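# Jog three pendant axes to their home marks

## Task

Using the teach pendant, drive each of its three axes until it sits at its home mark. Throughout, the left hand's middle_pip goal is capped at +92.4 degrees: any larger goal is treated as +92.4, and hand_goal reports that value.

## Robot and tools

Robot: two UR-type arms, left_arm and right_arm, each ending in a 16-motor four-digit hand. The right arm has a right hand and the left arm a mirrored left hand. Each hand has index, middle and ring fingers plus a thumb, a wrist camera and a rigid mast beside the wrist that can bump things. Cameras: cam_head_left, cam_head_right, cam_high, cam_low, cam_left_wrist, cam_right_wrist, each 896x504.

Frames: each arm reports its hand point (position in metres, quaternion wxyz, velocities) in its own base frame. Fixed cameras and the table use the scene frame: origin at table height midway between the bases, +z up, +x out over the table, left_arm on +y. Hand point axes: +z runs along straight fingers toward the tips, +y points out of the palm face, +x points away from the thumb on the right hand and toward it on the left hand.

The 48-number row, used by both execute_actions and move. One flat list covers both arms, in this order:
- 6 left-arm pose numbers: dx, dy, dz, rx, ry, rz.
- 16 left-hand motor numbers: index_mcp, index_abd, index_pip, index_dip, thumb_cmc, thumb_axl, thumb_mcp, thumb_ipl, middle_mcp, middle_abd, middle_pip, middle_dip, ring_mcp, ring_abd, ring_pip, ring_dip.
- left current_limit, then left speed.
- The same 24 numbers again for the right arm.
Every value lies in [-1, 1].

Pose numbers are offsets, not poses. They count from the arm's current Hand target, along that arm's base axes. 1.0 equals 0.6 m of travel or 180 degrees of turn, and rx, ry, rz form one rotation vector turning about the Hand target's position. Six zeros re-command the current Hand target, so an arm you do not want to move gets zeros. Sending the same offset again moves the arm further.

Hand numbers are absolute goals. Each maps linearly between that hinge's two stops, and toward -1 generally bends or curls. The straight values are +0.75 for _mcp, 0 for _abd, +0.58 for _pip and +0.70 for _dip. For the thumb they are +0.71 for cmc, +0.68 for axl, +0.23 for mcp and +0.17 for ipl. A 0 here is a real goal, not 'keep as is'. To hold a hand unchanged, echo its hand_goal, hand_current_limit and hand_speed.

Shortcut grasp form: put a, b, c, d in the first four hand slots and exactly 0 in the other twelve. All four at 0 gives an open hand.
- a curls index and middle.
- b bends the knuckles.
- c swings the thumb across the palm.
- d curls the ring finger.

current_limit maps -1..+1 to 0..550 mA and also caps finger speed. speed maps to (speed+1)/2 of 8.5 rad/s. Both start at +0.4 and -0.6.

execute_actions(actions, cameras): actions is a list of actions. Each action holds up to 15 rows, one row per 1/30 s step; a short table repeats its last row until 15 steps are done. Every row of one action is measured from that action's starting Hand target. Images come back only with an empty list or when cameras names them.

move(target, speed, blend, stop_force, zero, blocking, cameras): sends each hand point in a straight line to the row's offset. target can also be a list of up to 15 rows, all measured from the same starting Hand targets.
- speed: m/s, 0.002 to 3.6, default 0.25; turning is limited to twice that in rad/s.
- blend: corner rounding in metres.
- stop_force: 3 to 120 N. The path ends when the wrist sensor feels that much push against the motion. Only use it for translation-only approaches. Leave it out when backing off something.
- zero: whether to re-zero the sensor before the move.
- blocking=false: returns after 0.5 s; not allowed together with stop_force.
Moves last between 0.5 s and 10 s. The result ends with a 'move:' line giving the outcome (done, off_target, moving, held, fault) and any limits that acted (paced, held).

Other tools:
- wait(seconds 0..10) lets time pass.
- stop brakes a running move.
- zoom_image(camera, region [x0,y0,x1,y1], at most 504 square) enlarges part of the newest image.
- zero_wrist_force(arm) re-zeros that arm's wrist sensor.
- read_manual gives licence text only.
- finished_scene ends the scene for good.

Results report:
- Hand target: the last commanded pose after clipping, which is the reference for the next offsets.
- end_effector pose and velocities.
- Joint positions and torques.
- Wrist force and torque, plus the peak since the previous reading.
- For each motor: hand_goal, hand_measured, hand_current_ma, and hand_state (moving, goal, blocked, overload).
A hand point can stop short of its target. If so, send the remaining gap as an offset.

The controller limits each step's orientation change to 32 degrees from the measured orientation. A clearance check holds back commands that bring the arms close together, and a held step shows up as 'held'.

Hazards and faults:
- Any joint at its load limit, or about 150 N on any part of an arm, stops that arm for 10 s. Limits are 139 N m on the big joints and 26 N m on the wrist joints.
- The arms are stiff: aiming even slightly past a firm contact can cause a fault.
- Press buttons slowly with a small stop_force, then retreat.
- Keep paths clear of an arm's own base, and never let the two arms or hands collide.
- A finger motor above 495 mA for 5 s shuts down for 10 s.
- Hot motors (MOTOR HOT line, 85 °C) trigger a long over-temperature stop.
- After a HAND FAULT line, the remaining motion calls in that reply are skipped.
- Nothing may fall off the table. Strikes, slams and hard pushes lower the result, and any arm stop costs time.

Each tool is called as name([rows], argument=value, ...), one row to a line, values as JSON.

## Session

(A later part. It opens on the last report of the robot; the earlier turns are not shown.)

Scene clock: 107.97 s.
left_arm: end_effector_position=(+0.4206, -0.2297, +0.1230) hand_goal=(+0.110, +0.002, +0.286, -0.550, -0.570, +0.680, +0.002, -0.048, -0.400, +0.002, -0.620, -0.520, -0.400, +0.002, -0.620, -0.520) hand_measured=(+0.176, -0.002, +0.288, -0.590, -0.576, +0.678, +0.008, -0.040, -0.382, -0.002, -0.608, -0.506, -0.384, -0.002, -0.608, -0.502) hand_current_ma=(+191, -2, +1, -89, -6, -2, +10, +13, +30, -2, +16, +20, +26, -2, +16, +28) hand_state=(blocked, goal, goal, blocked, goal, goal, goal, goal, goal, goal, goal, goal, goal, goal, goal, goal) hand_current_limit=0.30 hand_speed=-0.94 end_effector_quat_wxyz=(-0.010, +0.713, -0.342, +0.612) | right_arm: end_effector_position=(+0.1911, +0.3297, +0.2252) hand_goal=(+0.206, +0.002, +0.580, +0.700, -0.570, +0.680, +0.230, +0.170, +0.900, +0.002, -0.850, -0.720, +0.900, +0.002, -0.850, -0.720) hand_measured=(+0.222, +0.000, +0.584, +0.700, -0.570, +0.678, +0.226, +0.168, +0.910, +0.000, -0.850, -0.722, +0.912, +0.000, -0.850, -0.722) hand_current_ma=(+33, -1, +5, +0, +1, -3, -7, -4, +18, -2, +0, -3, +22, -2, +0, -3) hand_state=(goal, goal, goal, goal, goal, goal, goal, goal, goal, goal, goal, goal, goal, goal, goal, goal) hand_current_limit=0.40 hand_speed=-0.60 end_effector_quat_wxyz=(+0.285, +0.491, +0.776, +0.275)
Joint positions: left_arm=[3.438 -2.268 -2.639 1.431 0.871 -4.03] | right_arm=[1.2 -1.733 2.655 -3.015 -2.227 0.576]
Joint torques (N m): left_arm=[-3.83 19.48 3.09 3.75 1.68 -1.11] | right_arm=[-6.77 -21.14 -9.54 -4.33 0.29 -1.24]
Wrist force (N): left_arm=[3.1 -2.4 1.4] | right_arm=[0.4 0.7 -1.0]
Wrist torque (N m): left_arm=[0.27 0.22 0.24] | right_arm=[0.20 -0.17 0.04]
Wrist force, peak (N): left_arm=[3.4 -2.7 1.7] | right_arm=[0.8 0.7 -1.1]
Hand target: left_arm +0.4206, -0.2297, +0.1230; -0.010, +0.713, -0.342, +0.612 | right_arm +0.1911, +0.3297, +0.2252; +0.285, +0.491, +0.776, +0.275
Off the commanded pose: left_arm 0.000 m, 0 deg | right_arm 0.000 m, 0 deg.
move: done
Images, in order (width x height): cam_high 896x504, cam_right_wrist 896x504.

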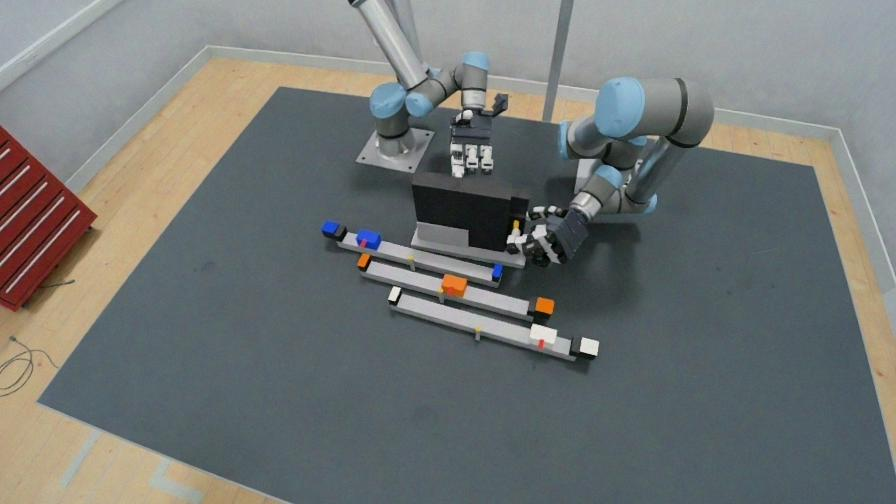

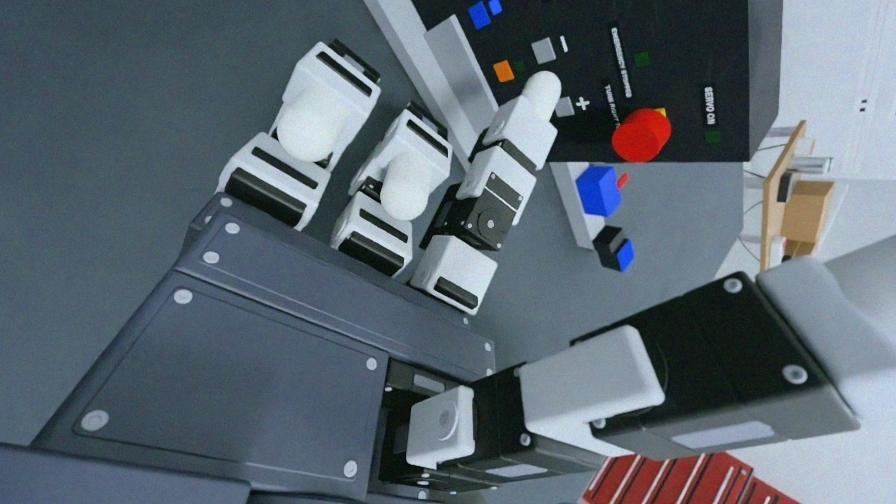

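move(target=[0,0,0,0,0,0, 0.060,0.001,0.285,-0.575,-0.571,0.68,0.001,-0.049,-0.40,0.001,-0.62,-0.52,-0.40,0.001,-0.62,-0.52, 0.3,-0.94, 0,0,0,0,0,0, 0.205,0.001,0.58,0.70,-0.57,0.68,0.23,0.17,0.90,0.001,-0.85,-0.72,0.90,0.001,-0.85,-0.72, 0.4,-0.6], cameras=["cam_high","cam_right_wrist"])

zoom_image(camera="cam_right_wrist", region=[580, 0, 760, 170])

zoom_image(camera="cam_high", region=[490, 200, 550, 260])

Scene clock: 109.30 s.
left_arm: end_effector_position=(+0.4206, -0.2297, +0.1230) hand_goal=(+0.060, +0.002, +0.286, -0.574, -0.570, +0.680, +0.002, -0.048, -0.400, +0.002, -0.620, -0.520, -0.400, +0.002, -0.620, -0.520) hand_measured=(+0.158, -0.002, +0.296, -0.590, -0.576, +0.678, +0.012, -0.040, -0.382, -0.002, -0.608, -0.506, -0.384, -0.002, -0.608, -0.502) hand_current_ma=(+335, -2, +14, -25, -6, -2, +18, +13, +30, -2, +16, +20, +26, -2, +16, +28) hand_state=(blocked, goal, goal, goal, goal, goal, goal, goal, goal, goal, goal, goal, goal, goal, goal, goal) hand_current_limit=0.30 hand_speed=-0.94 end_effector_quat_wxyz=(-0.010, +0.713, -0.342, +0.612) | right_arm: end_effector_position=(+0.1911, +0.3297, +0.2252) hand_goal=(+0.206, +0.002, +0.580, +0.700, -0.570, +0.680, +0.230, +0.170, +0.900, +0.002, -0.850, -0.720, +0.900, +0.002, -0.850, -0.720) hand_measured=(+0.222, +0.000, +0.584, +0.700, -0.570, +0.678, +0.226, +0.168, +0.910, +0.000, -0.850, -0.722, +0.912, +0.000, -0.850, -0.722) hand_current_ma=(+33, -1, +5, +0, +1, -3, -7, -4, +18, -2, +0, -3, +22, -2, +0, -3) hand_state=(goal, goal, goal, goal, goal, goal, goal, goal, goal, goal, goal, goal, goal, goal, goal, goal) hand_current_limit=0.40 hand_speed=-0.60 end_effector_quat_wxyz=(+0.285, +0.491, +0.776, +0.275)
Joint positions: left_arm=[3.438 -2.268 -2.639 1.431 0.871 -4.03] | right_arm=[1.2 -1.733 2.655 -3.015 -2.227 0.576]
Joint torques (N m): left_arm=[-1.99 19.64 1.18 3.74 1.34 -0.44] | right_arm=[-5.85 -20.47 -9.3 -4.3 0.25 -1.24]
Wrist force (N): left_arm=[3.5 -2.0 2.0] | right_arm=[0.2 0.5 -0.9]
Wrist torque (N m): left_arm=[0.28 0.15 0.28] | right_arm=[0.17 -0.14 0.02]
Wrist force, peak (N): left_arm=[3.5 -1.9 2.3] | right_arm=[0.5 0.9 -1.1]
Hand target: left_arm +0.4206, -0.2297, +0.1230; -0.010, +0.713, -0.342, +0.612 | right_arm +0.1911, +0.3297, +0.2252; +0.285, +0.491, +0.776, +0.275
Off the commanded pose: left_arm 0.000 m, 0 deg | right_arm 0.000 m, 0 deg.
move: done
Images, in order (width x height): cam_high 896x504, cam_right_wrist 896x504.

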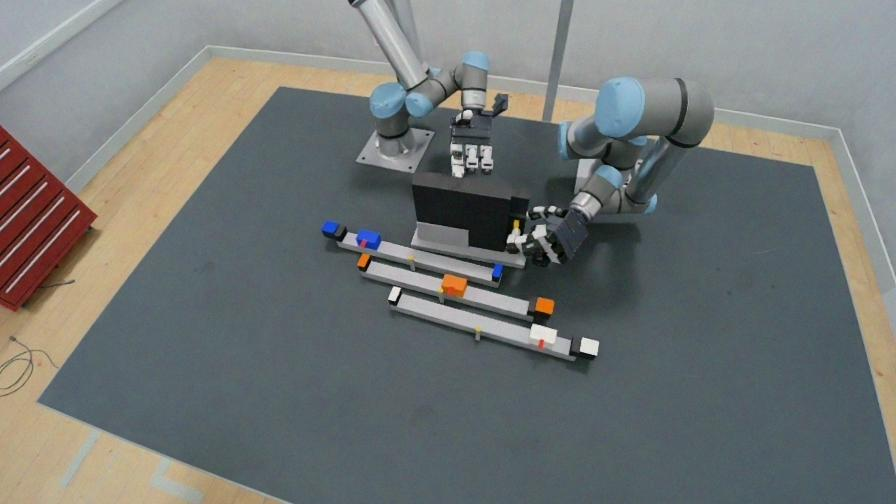

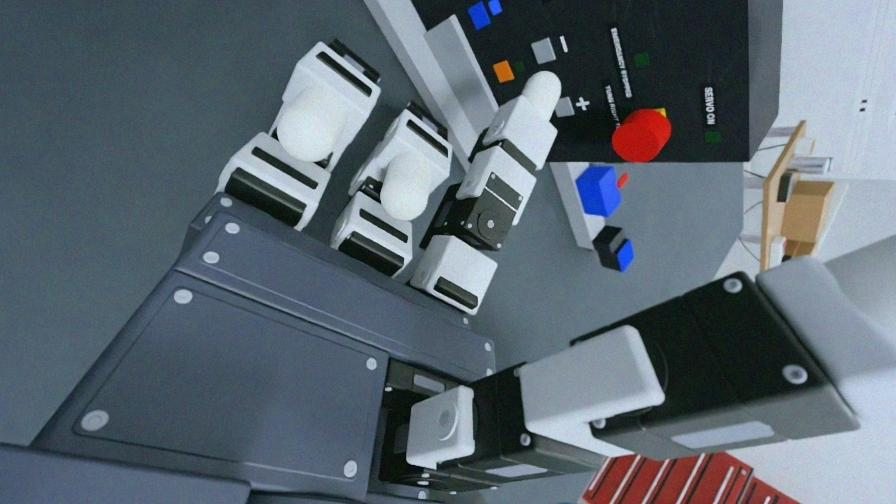

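Scaled by 2.800 from the camera's 896x504 image, which has a finer 1280x720 frame.

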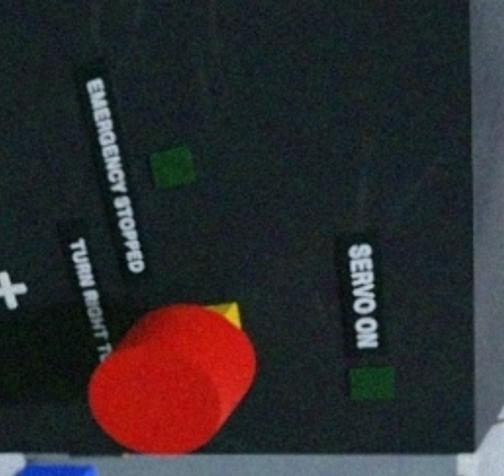

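Scaled by 8.400 from the camera's 896x504 image, which has a finer 1280x720 frame.

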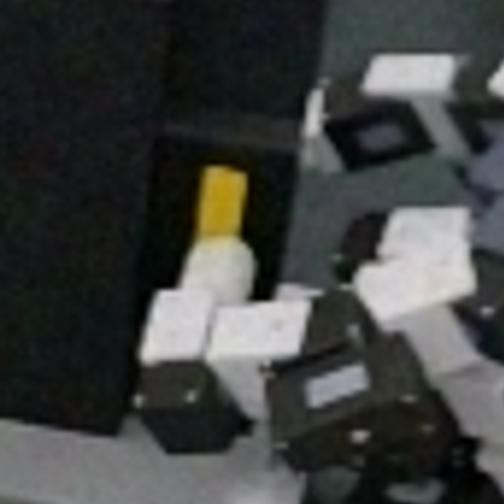

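move(target=[0,0,0,0,0,0, 0.060,0.001,0.285,-0.575,-0.571,0.68,0.001,-0.049,-0.40,0.001,-0.62,-0.52,-0.40,0.001,-0.62,-0.52, 0.3,-0.94, -0.0022,0.05,0,0,0,0, 0.205,0.001,0.58,0.70,-0.57,0.68,0.23,0.17,0.90,0.001,-0.85,-0.72,0.90,0.001,-0.85,-0.72, 0.4,-0.6], speed=0.1, cameras=["cam_right_wrist"])

zoom_image(camera="cam_right_wrist", region=[450, 0, 750, 170])

Scene clock: 110.93 s.
left_arm: end_effector_position=(+0.4206, -0.2297, +0.1230) hand_goal=(+0.060, +0.002, +0.286, -0.574, -0.570, +0.680, +0.002, -0.048, -0.400, +0.002, -0.620, -0.520, -0.400, +0.002, -0.620, -0.520) hand_measured=(+0.158, -0.002, +0.296, -0.590, -0.576, +0.678, +0.012, -0.040, -0.382, -0.002, -0.608, -0.506, -0.384, -0.002, -0.608, -0.502) hand_current_ma=(+335, -2, +14, -25, -6, -2, +18, +13, +30, -2, +16, +20, +26, -2, +16, +28) hand_state=(blocked, goal, goal, goal, goal, goal, goal, goal, goal, goal, goal, goal, goal, goal, goal, goal) hand_current_limit=0.30 hand_speed=-0.94 end_effector_quat_wxyz=(-0.010, +0.713, -0.342, +0.612) | right_arm: end_effector_position=(+0.1898, +0.3596, +0.2252) hand_goal=(+0.206, +0.002, +0.580, +0.700, -0.570, +0.680, +0.230, +0.170, +0.900, +0.002, -0.850, -0.720, +0.900, +0.002, -0.850, -0.720) hand_measured=(+0.222, +0.000, +0.584, +0.700, -0.570, +0.678, +0.226, +0.168, +0.910, +0.000, -0.850, -0.722, +0.912, +0.000, -0.850, -0.722) hand_current_ma=(+33, -1, +5, +0, +1, -3, -7, -4, +18, -2, +0, -3, +22, -2, +0, -3) hand_state=(goal, goal, goal, goal, goal, goal, goal, goal, goal, goal, goal, goal, goal, goal, goal, goal) hand_current_limit=0.40 hand_speed=-0.60 end_effector_quat_wxyz=(+0.285, +0.491, +0.776, +0.275)
Joint positions: left_arm=[3.438 -2.268 -2.639 1.431 0.871 -4.03] | right_arm=[1.242 -1.652 2.581 -2.992 -2.248 0.623]
Joint torques (N m): left_arm=[0.49 19.97 -2.92 3.72 1.2 0.1] | right_arm=[6.68 1.81 -22.41 -1.45 -2.25 1.55]
Wrist force (N): left_arm=[3.4 -1.6 2.3] | right_arm=[0.7 0.6 -0.5]
Wrist torque (N m): left_arm=[0.30 0.18 0.27] | right_arm=[0.16 -0.23 -0.04]
Wrist force, peak (N): left_arm=[3.5 -2.0 2.3] | right_arm=[1.1 1.0 -0.8]
Hand target: left_arm +0.4206, -0.2297, +0.1230; -0.010, +0.713, -0.342, +0.612 | right_arm +0.1898, +0.3597, +0.2252; +0.285, +0.491, +0.776, +0.275
Off the commanded pose: left_arm 0.000 m, 0 deg | right_arm 0.000 m, 0 deg.
move: done
Images, in order (width x height): cam_right_wrist 896x504.

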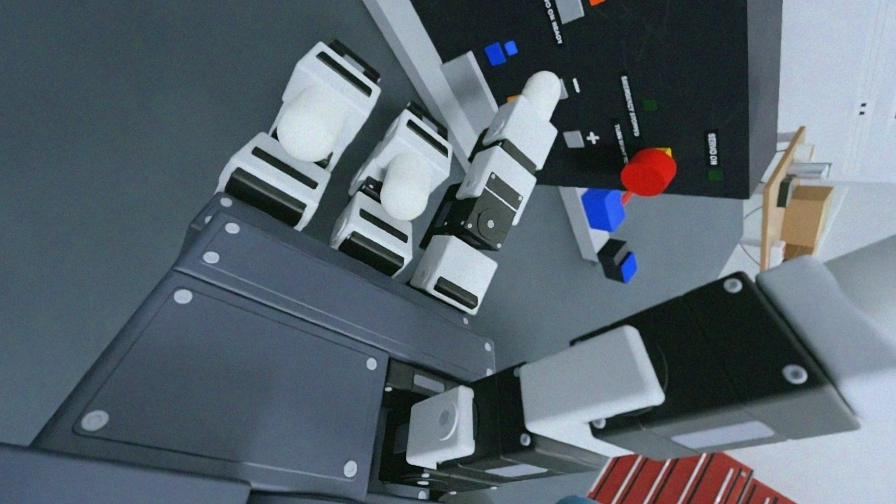

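Scaled by 1.680 from the camera's 896x504 image, which has a finer 1280x720 frame.

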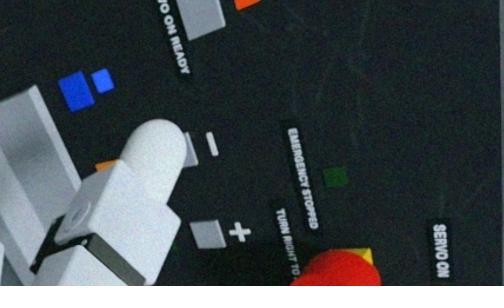

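move(target=[0,0,0,0,0,0, 0.03,0.001,0.25,-0.575,-0.571,0.68,0.001,-0.049,-0.40,0.001,-0.62,-0.52,-0.40,0.001,-0.62,-0.52, 0.5,-0.94, 0,0,0,0,0,0, 0.205,0.001,0.58,0.70,-0.57,0.68,0.23,0.17,0.90,0.001,-0.85,-0.72,0.90,0.001,-0.85,-0.72, 0.4,-0.6], cameras=["cam_high","cam_right_wrist"])

zoom_image(camera="cam_right_wrist", region=[560, 0, 750, 190])

zoom_image(camera="cam_high", region=[490, 200, 550, 260])

Scene clock: 112.37 s.
left_arm: end_effector_position=(+0.4206, -0.2297, +0.1230) hand_goal=(+0.030, +0.002, +0.250, -0.574, -0.570, +0.680, +0.002, -0.048, -0.400, +0.002, -0.620, -0.520, -0.400, +0.002, -0.620, -0.520) hand_measured=(+0.154, -0.002, +0.296, -0.588, -0.576, +0.678, +0.012, -0.040, -0.382, -0.002, -0.608, -0.506, -0.384, -0.002, -0.608, -0.502) hand_current_ma=(+413, -2, +107, -22, -6, -2, +18, +13, +30, -2, +16, +20, +26, -2, +16, +28) hand_state=(blocked, goal, blocked, goal, goal, goal, goal, goal, goal, goal, goal, goal, goal, goal, goal, goal) hand_current_limit=0.50 hand_speed=-0.94 end_effector_quat_wxyz=(-0.010, +0.713, -0.342, +0.612) | right_arm: end_effector_position=(+0.1898, +0.3597, +0.2252) hand_goal=(+0.206, +0.002, +0.580, +0.700, -0.570, +0.680, +0.230, +0.170, +0.900, +0.002, -0.850, -0.720, +0.900, +0.002, -0.850, -0.720) hand_measured=(+0.222, +0.000, +0.584, +0.700, -0.570, +0.678, +0.226, +0.168, +0.910, +0.000, -0.850, -0.722, +0.912, +0.000, -0.850, -0.722) hand_current_ma=(+33, -1, +5, +0, +1, -3, -7, -4, +18, -2, +0, -3, +22, -2, +0, -3) hand_state=(goal, goal, goal, goal, goal, goal, goal, goal, goal, goal, goal, goal, goal, goal, goal, goal) hand_current_limit=0.40 hand_speed=-0.60 end_effector_quat_wxyz=(+0.285, +0.491, +0.776, +0.275)
Joint positions: left_arm=[3.438 -2.268 -2.639 1.431 0.871 -4.03] | right_arm=[1.242 -1.652 2.581 -2.992 -2.248 0.623]
Joint torques (N m): left_arm=[1.61 20.46 -6.17 3.76 1.01 0.72] | right_arm=[6.39 1.01 -23.02 -1.31 -2.37 1.45]
Wrist force (N): left_arm=[3.3 -1.3 3.0] | right_arm=[0.8 0.7 -0.6]
Wrist torque (N m): left_arm=[0.28 0.17 0.27] | right_arm=[0.18 -0.25 -0.02]
Wrist force, peak (N): left_arm=[3.5 -1.5 3.0] | right_arm=[1.1 0.7 -0.6]
Hand target: left_arm +0.4206, -0.2297, +0.1230; -0.010, +0.713, -0.342, +0.612 | right_arm +0.1898, +0.3597, +0.2252; +0.285, +0.491, +0.776, +0.275
Off the commanded pose: left_arm 0.000 m, 0 deg | right_arm 0.000 m, 0 deg.
move: done
Images, in order (width x height): cam_high 896x504, cam_right_wrist 896x504.

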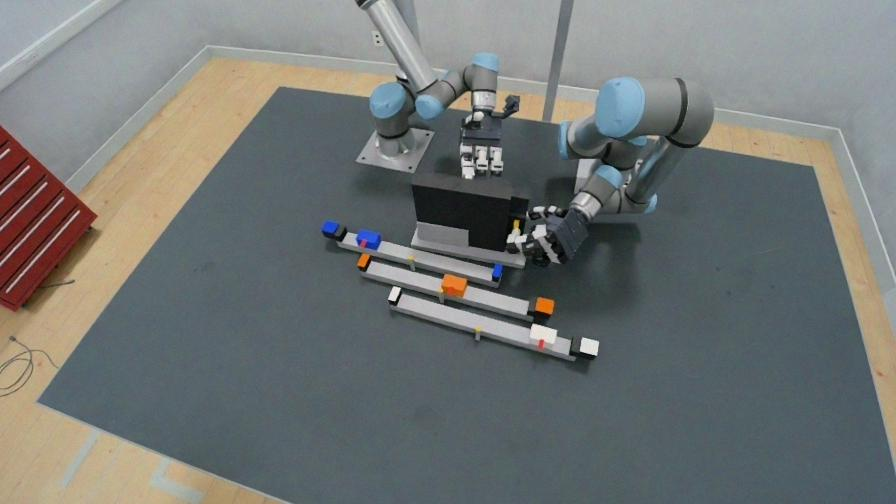

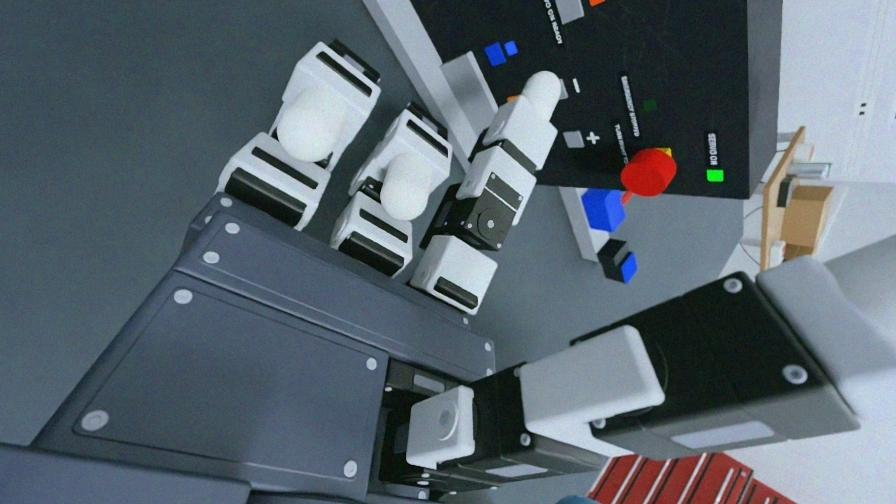

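Scaled by 2.653 from the camera's 896x504 image, which has a finer 1280x720 frame.

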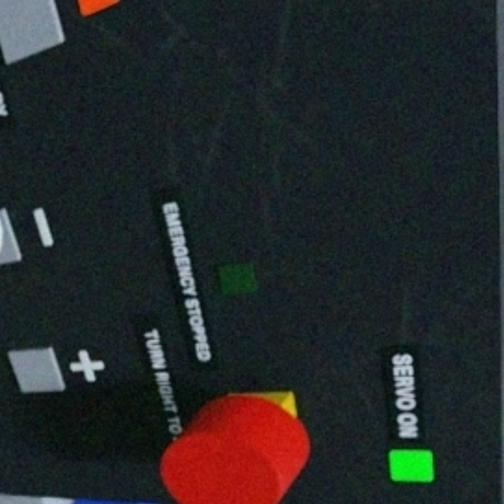

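Scaled by 8.400 from the camera's 896x504 image, which has a finer 1280x720 frame.

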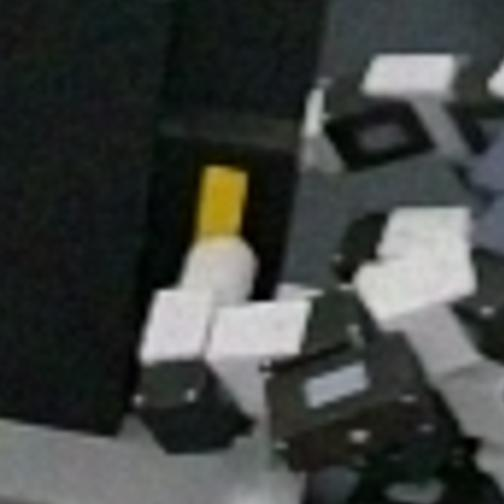

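move(target=[0,0,0,0,0,0, 0.02,0.001,0.25,-0.575,-0.571,0.68,0.001,-0.049,-0.40,0.001,-0.62,-0.52,-0.40,0.001,-0.62,-0.52, 0.5,-0.94, 0.0637,-0.1195,-0.052,0,0,0, 0.205,0.001,0.58,0.70,-0.57,0.68,0.23,0.17,0.90,0.001,-0.85,-0.72,0.90,0.001,-0.85,-0.72, 0.4,-0.6], speed=0.1, cameras=["cam_right_wrist", "cam_high"])

zoom_image(camera="cam_right_wrist", region=[460, 0, 760, 170])

zoom_image(camera="cam_high", region=[320, 210, 520, 310])

Scene clock: 115.83 s.
left_arm: end_effector_position=(+0.4206, -0.2297, +0.1230) hand_goal=(+0.020, +0.002, +0.250, -0.574, -0.570, +0.680, +0.002, -0.048, -0.400, +0.002, -0.620, -0.520, -0.400, +0.002, -0.620, -0.520) hand_measured=(+0.154, -0.002, +0.296, -0.588, -0.576, +0.678, +0.012, -0.040, -0.382, -0.002, -0.608, -0.506, -0.384, -0.002, -0.608, -0.502) hand_current_ma=(+412, -2, +107, -22, -6, -2, +18, +13, +30, -2, +16, +20, +26, -2, +16, +28) hand_state=(blocked, goal, blocked, goal, goal, goal, goal, goal, goal, goal, goal, goal, goal, goal, goal, goal) hand_current_limit=0.50 hand_speed=-0.94 end_effector_quat_wxyz=(-0.010, +0.713, -0.342, +0.612) | right_arm: end_effector_position=(+0.2280, +0.2880, +0.1940) hand_goal=(+0.206, +0.002, +0.580, +0.700, -0.570, +0.680, +0.230, +0.170, +0.900, +0.002, -0.850, -0.720, +0.900, +0.002, -0.850, -0.720) hand_measured=(+0.222, +0.000, +0.584, +0.700, -0.570, +0.678, +0.226, +0.168, +0.910, +0.000, -0.850, -0.722, +0.912, +0.000, -0.850, -0.722) hand_current_ma=(+33, -1, +5, +0, +1, -3, -7, -4, +18, -2, +0, -3, +22, -2, +0, -3) hand_state=(goal, goal, goal, goal, goal, goal, goal, goal, goal, goal, goal, goal, goal, goal, goal, goal) hand_current_limit=0.40 hand_speed=-0.60 end_effector_quat_wxyz=(+0.285, +0.491, +0.776, +0.275)
Joint positions: left_arm=[3.438 -2.268 -2.639 1.431 0.871 -4.03] | right_arm=[0.972 -1.65 2.804 -3.375 -2.101 0.348]
Joint torques (N m): left_arm=[4.45 22.21 -6.42 3.77 0.55 1.15] | right_arm=[-6.44 4.69 -5.56 -4.6 0.66 -1.3]
Wrist force (N): left_arm=[3.4 -1.4 2.7] | right_arm=[0.5 0.1 -0.3]
Wrist torque (N m): left_arm=[0.30 0.17 0.27] | right_arm=[0.06 -0.18 0.06]
Wrist force, peak (N): left_arm=[3.5 -1.6 2.9] | right_arm=[1.2 0.9 -1.0]
Hand target: left_arm +0.4206, -0.2297, +0.1230; -0.010, +0.713, -0.342, +0.612 | right_arm +0.2280, +0.2880, +0.1940; +0.285, +0.491, +0.776, +0.275
Off the commanded pose: left_arm 0.000 m, 0 deg | right_arm 0.000 m, 0 deg.
move: done
Images, in order (width x height): cam_high 896x504, cam_right_wrist 896x504.

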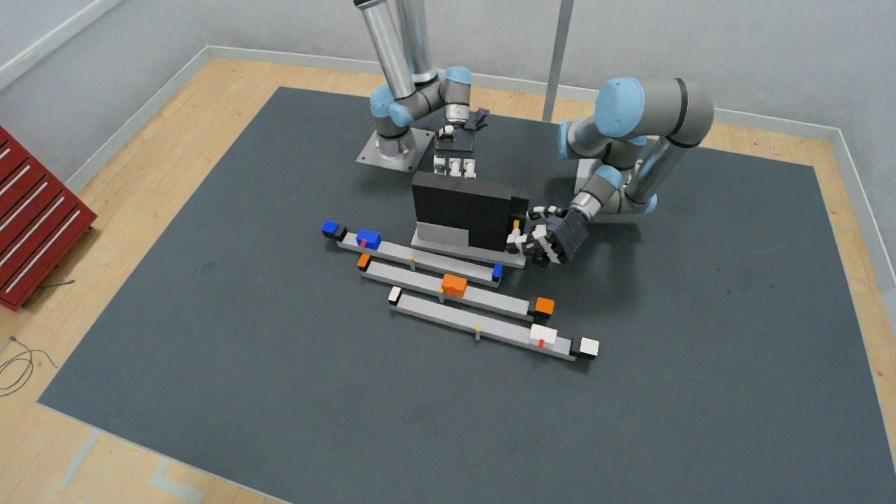

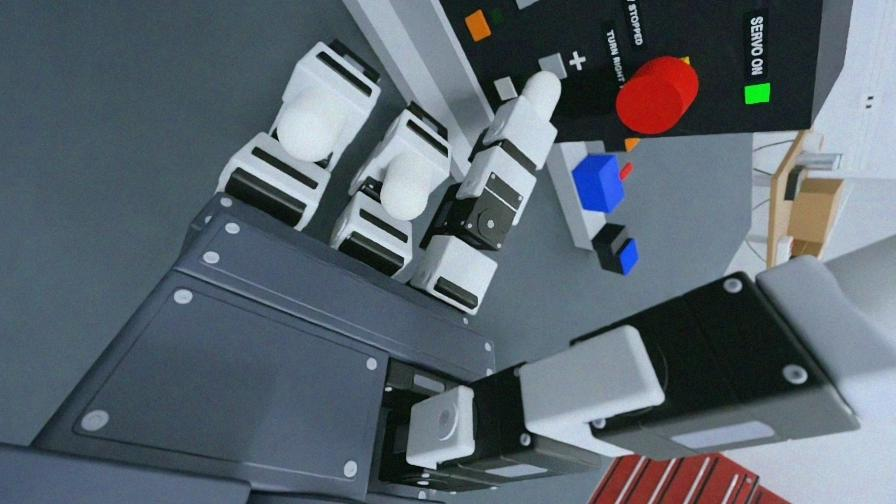

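Scaled by 1.680 from the camera's 896x504 image, which has a finer 1280x720 frame.

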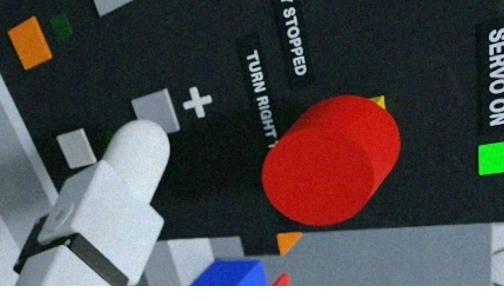

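Scaled by 2.520 from the camera's 896x504 image, which has a finer 1280x720 frame.

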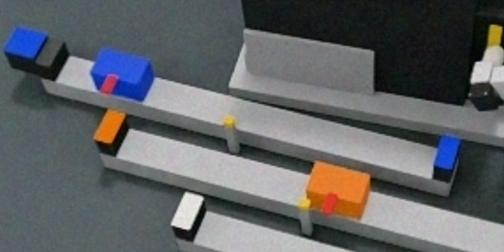

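move(target=[0,0,0,0,0,0, 0.02,0.001,0.25,-0.575,-0.571,0.68,0.001,-0.049,-0.40,0.001,-0.62,-0.52,-0.40,0.001,-0.62,-0.52, 0.5,-0.94, 0.05,0.0022,0,0,0,0, 0.205,0.001,0.58,0.70,-0.57,0.68,0.23,0.17,0.90,0.001,-0.85,-0.72,0.90,0.001,-0.85,-0.72, 0.4,-0.6], speed=0.012, stop_force=3, cameras=["cam_right_wrist", "cam_high"])

move(target=[0,0,0,0,0,0, 0.02,0.001,0.25,-0.575,-0.571,0.68,0.001,-0.049,-0.40,0.001,-0.62,-0.52,-0.40,0.001,-0.62,-0.52, 0.5,-0.94, -0.02,-0.0009,0,0,0,0, 0.205,0.001,0.58,0.70,-0.57,0.68,0.23,0.17,0.90,0.001,-0.85,-0.72,0.90,0.001,-0.85,-0.72, 0.4,-0.6], speed=0.05, cameras=["cam_right_wrist", "cam_high"])

zoom_image(camera="cam_high", region=[320, 210, 520, 310])

Scene clock: 119.73 s.
left_arm: end_effector_position=(+0.4206, -0.2297, +0.1230) hand_goal=(+0.020, +0.002, +0.250, -0.574, -0.570, +0.680, +0.002, -0.048, -0.400, +0.002, -0.620, -0.520, -0.400, +0.002, -0.620, -0.520) hand_measured=(+0.144, -0.002, +0.294, -0.584, -0.576, +0.678, +0.020, -0.040, -0.382, -0.002, -0.608, -0.506, -0.384, -0.002, -0.608, -0.502) hand_current_ma=(+412, -4, +103, -13, -6, -2, +41, +16, +30, -2, +16, +20, +26, -2, +16, +28) hand_state=(blocked, goal, blocked, goal, goal, goal, goal, goal, goal, goal, goal, goal, goal, goal, goal, goal) hand_current_limit=0.50 hand_speed=-0.94 end_effector_quat_wxyz=(-0.010, +0.713, -0.342, +0.612) | right_arm: end_effector_position=(+0.2434, +0.2886, +0.1940) hand_goal=(+0.206, +0.002, +0.580, +0.700, -0.570, +0.680, +0.230, +0.170, +0.900, +0.002, -0.850, -0.720, +0.900, +0.002, -0.850, -0.720) hand_measured=(+0.222, +0.000, +0.584, +0.700, -0.570, +0.678, +0.226, +0.168, +0.910, +0.000, -0.850, -0.722, +0.912, +0.000, -0.850, -0.722) hand_current_ma=(+33, -1, +5, +0, +1, -3, -7, -4, +18, -2, +0, -3, +21, -2, +0, -3) hand_state=(goal, goal, goal, goal, goal, goal, goal, goal, goal, goal, goal, goal, goal, goal, goal, goal) hand_current_limit=0.40 hand_speed=-0.60 end_effector_quat_wxyz=(+0.285, +0.491, +0.776, +0.275)
Joint positions: left_arm=[3.438 -2.268 -2.639 1.431 0.871 -4.03] | right_arm=[0.914 -1.628 2.799 -3.418 -2.065 0.295]
Joint torques (N m): left_arm=[8.49 23.66 -5.98 3.54 0.05 1.09] | right_arm=[5.31 -21.59 -6.31 -1.69 -1.98 1.35]
Wrist force (N): left_arm=[2.8 -1.1 1.8] | right_arm=[0.1 -2.5 -3.1]
Wrist torque (N m): left_arm=[0.28 0.17 0.30] | right_arm=[0.24 -0.20 0.02]
Wrist force, peak (N): left_arm=[3.7 -1.4 2.7] | right_arm=[0.4 -7.8 -9.3]
Hand target: left_arm +0.4206, -0.2297, +0.1230; -0.010, +0.713, -0.342, +0.612 | right_arm +0.2434, +0.2886, +0.1940; +0.285, +0.491, +0.776, +0.275 (not the last commanded pose)
Off the commanded pose: left_arm 0.000 m, 0 deg | right_arm 0.015 m, 0 deg.
move: contact (right_arm)
Images, in order (width x height): cam_high 896x504, cam_right_wrist 896x504.

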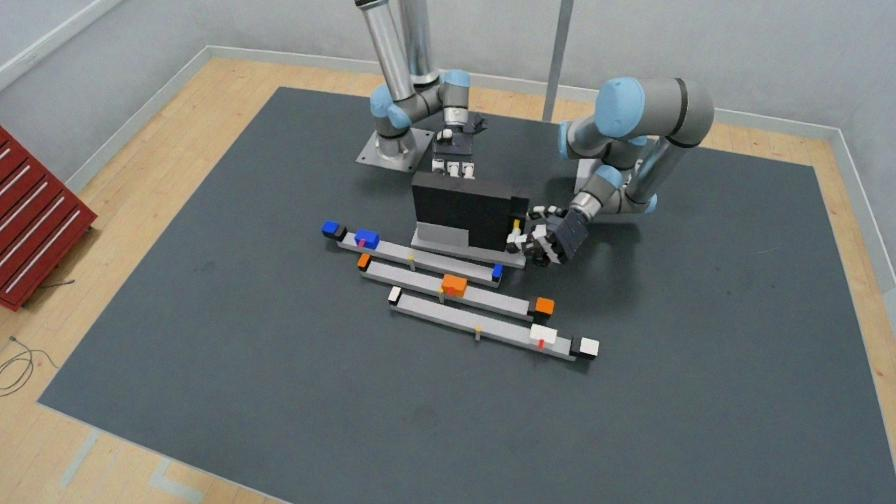

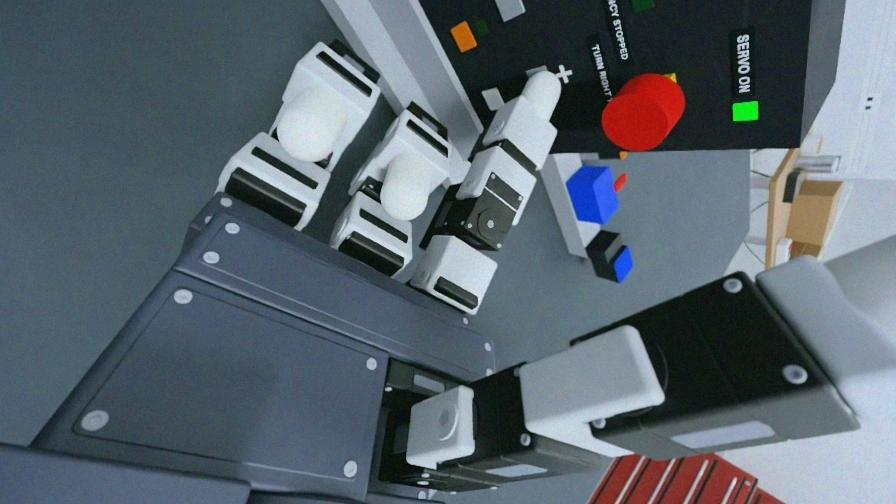

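Scene clock: 120.60 s.
left_arm: end_effector_position=(+0.4206, -0.2297, +0.1230) hand_goal=(+0.020, +0.002, +0.250, -0.574, -0.570, +0.680, +0.002, -0.048, -0.400, +0.002, -0.620, -0.520, -0.400, +0.002, -0.620, -0.520) hand_measured=(+0.144, -0.002, +0.294, -0.584, -0.576, +0.678, +0.020, -0.040, -0.382, -0.002, -0.608, -0.506, -0.384, -0.002, -0.608, -0.502) hand_current_ma=(+412, -4, +103, -13, -6, -2, +41, +16, +30, -2, +16, +20, +26, -2, +16, +28) hand_state=(blocked, goal, blocked, goal, goal, goal, goal, goal, goal, goal, goal, goal, goal, goal, goal, goal) hand_current_limit=0.50 hand_speed=-0.94 end_effector_quat_wxyz=(-0.010, +0.713, -0.342, +0.612) | right_arm: end_effector_position=(+0.2314, +0.2881, +0.1940) hand_goal=(+0.206, +0.002, +0.580, +0.700, -0.570, +0.680, +0.230, +0.170, +0.900, +0.002, -0.850, -0.720, +0.900, +0.002, -0.850, -0.720) hand_measured=(+0.222, +0.000, +0.584, +0.700, -0.570, +0.678, +0.226, +0.168, +0.910, +0.000, -0.850, -0.722, +0.912, +0.000, -0.850, -0.722) hand_current_ma=(+33, -1, +5, +0, +1, -3, -7, -4, +18, -2, +0, -3, +21, -2, +0, -3) hand_state=(goal, goal, goal, goal, goal, goal, goal, goal, goal, goal, goal, goal, goal, goal, goal, goal) hand_current_limit=0.40 hand_speed=-0.60 end_effector_quat_wxyz=(+0.285, +0.491, +0.776, +0.275)
Joint positions: left_arm=[3.438 -2.268 -2.639 1.431 0.871 -4.03] | right_arm=[0.959 -1.645 2.803 -3.385 -2.093 0.336]
Joint torques (N m): left_arm=[8.64 22.67 -5.49 3.86 -0.09 1.19] | right_arm=[5.98 -22.03 -8.86 -1.44 -2.04 1.74]
Wrist force (N): left_arm=[2.6 -1.2 1.8] | right_arm=[0.3 0.1 -0.3]
Wrist torque (N m): left_arm=[0.27 0.20 0.28] | right_arm=[0.06 -0.15 -0.06]
Wrist force, peak (N): left_arm=[3.1 -1.2 1.8] | right_arm=[0.2 -2.5 -3.5]
Hand target: left_arm +0.4206, -0.2297, +0.1230; -0.010, +0.713, -0.342, +0.612 | right_arm +0.2314, +0.2881, +0.1940; +0.285, +0.491, +0.776, +0.275
Off the commanded pose: left_arm 0.000 m, 0 deg | right_arm 0.000 m, 0 deg.
move: done
Images, in order (width x height): cam_high 896x504, cam_right_wrist 896x504.

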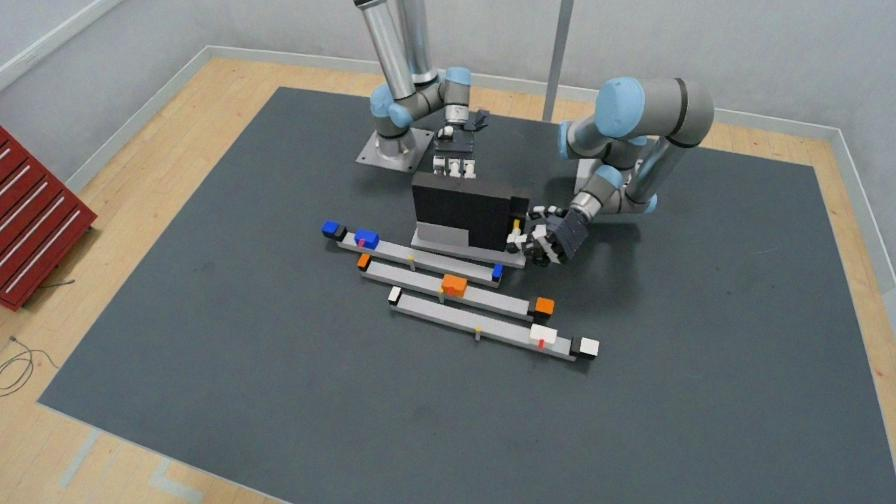

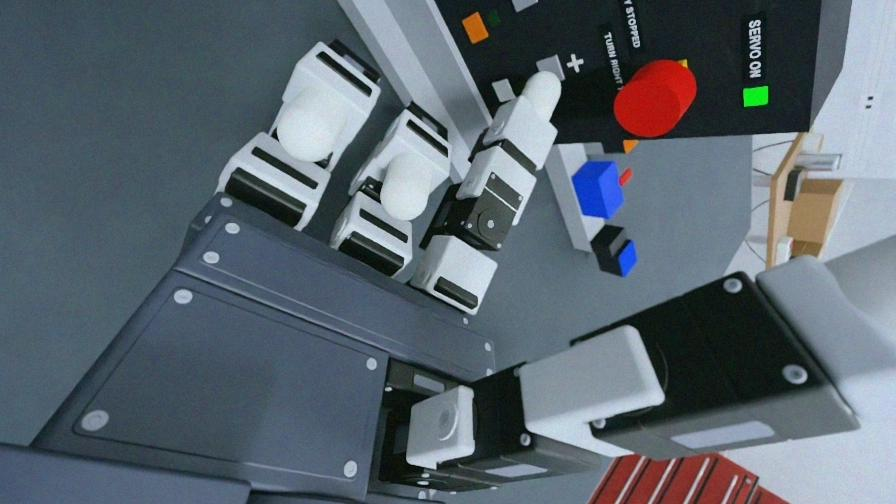

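Scaled by 2.520 from the camera's 896x504 image, which has a finer 1280x720 frame.

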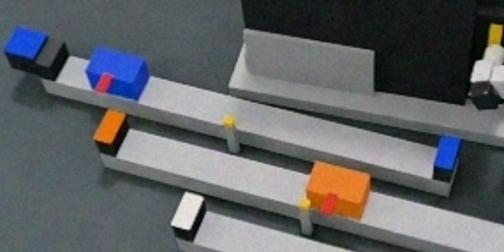

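move(target=[0,0,0,0,0,0, 0.02,0.001,0.25,-0.575,-0.571,0.68,0.001,-0.049,-0.40,0.001,-0.62,-0.52,-0.40,0.001,-0.62,-0.52, 0.5,-0.94, -0.0032,0.0733,0,0,0,0, 0.205,0.001,0.58,0.70,-0.57,0.68,0.23,0.17,0.90,0.001,-0.85,-0.72,0.90,0.001,-0.85,-0.72, 0.4,-0.6], speed=0.06, cameras=["cam_right_wrist", "cam_high"])

zoom_image(camera="cam_right_wrist", region=[460, 0, 760, 170])

zoom_image(camera="cam_high", region=[320, 210, 520, 310])

Scene clock: 122.90 s.
left_arm: end_effector_position=(+0.4206, -0.2297, +0.1230) hand_goal=(+0.020, +0.002, +0.250, -0.574, -0.570, +0.680, +0.002, -0.048, -0.400, +0.002, -0.620, -0.520, -0.400, +0.002, -0.620, -0.520) hand_measured=(+0.144, -0.002, +0.294, -0.584, -0.576, +0.678, +0.020, -0.040, -0.382, -0.002, -0.608, -0.506, -0.384, -0.002, -0.608, -0.502) hand_current_ma=(+412, -4, +103, -13, -6, -2, +41, +16, +30, -2, +16, +20, +26, -2, +16, +28) hand_state=(blocked, goal, blocked, goal, goal, goal, goal, goal, goal, goal, goal, goal, goal, goal, goal, goal) hand_current_limit=0.50 hand_speed=-0.94 end_effector_quat_wxyz=(-0.010, +0.713, -0.342, +0.612) | right_arm: end_effector_position=(+0.2295, +0.3320, +0.1940) hand_goal=(+0.206, +0.002, +0.580, +0.700, -0.570, +0.680, +0.230, +0.170, +0.900, +0.002, -0.850, -0.720, +0.900, +0.002, -0.850, -0.720) hand_measured=(+0.222, +0.000, +0.584, +0.700, -0.570, +0.678, +0.226, +0.168, +0.910, +0.000, -0.850, -0.722, +0.912, +0.000, -0.850, -0.722) hand_current_ma=(+33, -1, +5, +0, +1, -3, -7, -4, +18, -2, +0, -3, +21, -2, +0, -3) hand_state=(goal, goal, goal, goal, goal, goal, goal, goal, goal, goal, goal, goal, goal, goal, goal, goal) hand_current_limit=0.40 hand_speed=-0.60 end_effector_quat_wxyz=(+0.285, +0.491, +0.776, +0.275)
Joint positions: left_arm=[3.438 -2.268 -2.639 1.431 0.871 -4.03] | right_arm=[1.067 -1.55 2.688 -3.31 -2.156 0.439]
Joint torques (N m): left_arm=[8.24 24.05 -6.8 3.71 -0.34 1.22] | right_arm=[6.33 0.99 -18.42 -1.5 -2.18 1.5]
Wrist force (N): left_arm=[2.7 -1.3 1.8] | right_arm=[0.2 0.3 -0.7]
Wrist torque (N m): left_arm=[0.25 0.19 0.29] | right_arm=[0.19 -0.14 -0.04]
Wrist force, peak (N): left_arm=[2.8 -1.4 2.0] | right_arm=[0.9 0.7 -0.6]
Hand target: left_arm +0.4206, -0.2297, +0.1230; -0.010, +0.713, -0.342, +0.612 | right_arm +0.2295, +0.3321, +0.1940; +0.285, +0.491, +0.776, +0.275
Off the commanded pose: left_arm 0.000 m, 0 deg | right_arm 0.000 m, 0 deg.
move: done
Images, in order (width x height): cam_high 896x504, cam_right_wrist 896x504.

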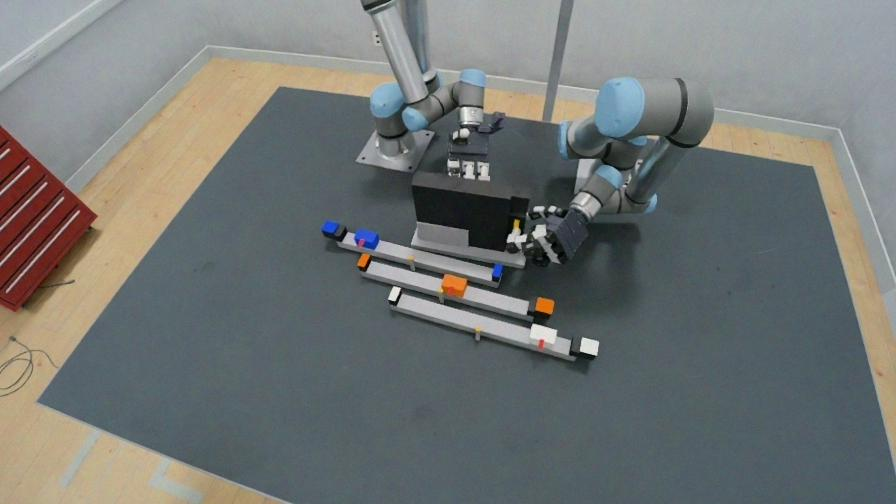

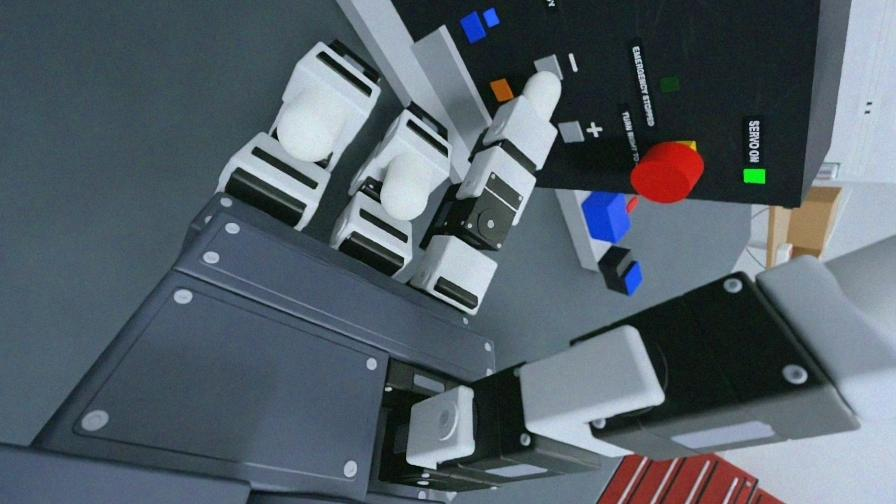

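Scaled by 1.680 from the camera's 896x504 image, which has a finer 1280x720 frame.

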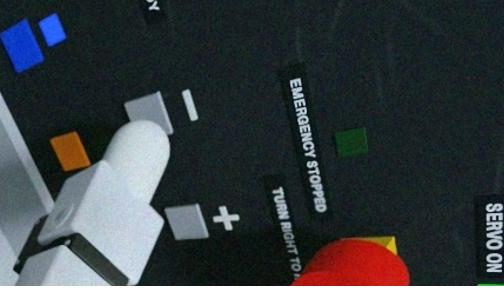

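Scaled by 2.520 from the camera's 896x504 image, which has a finer 1280x720 frame.

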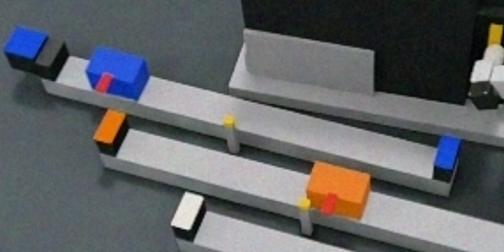

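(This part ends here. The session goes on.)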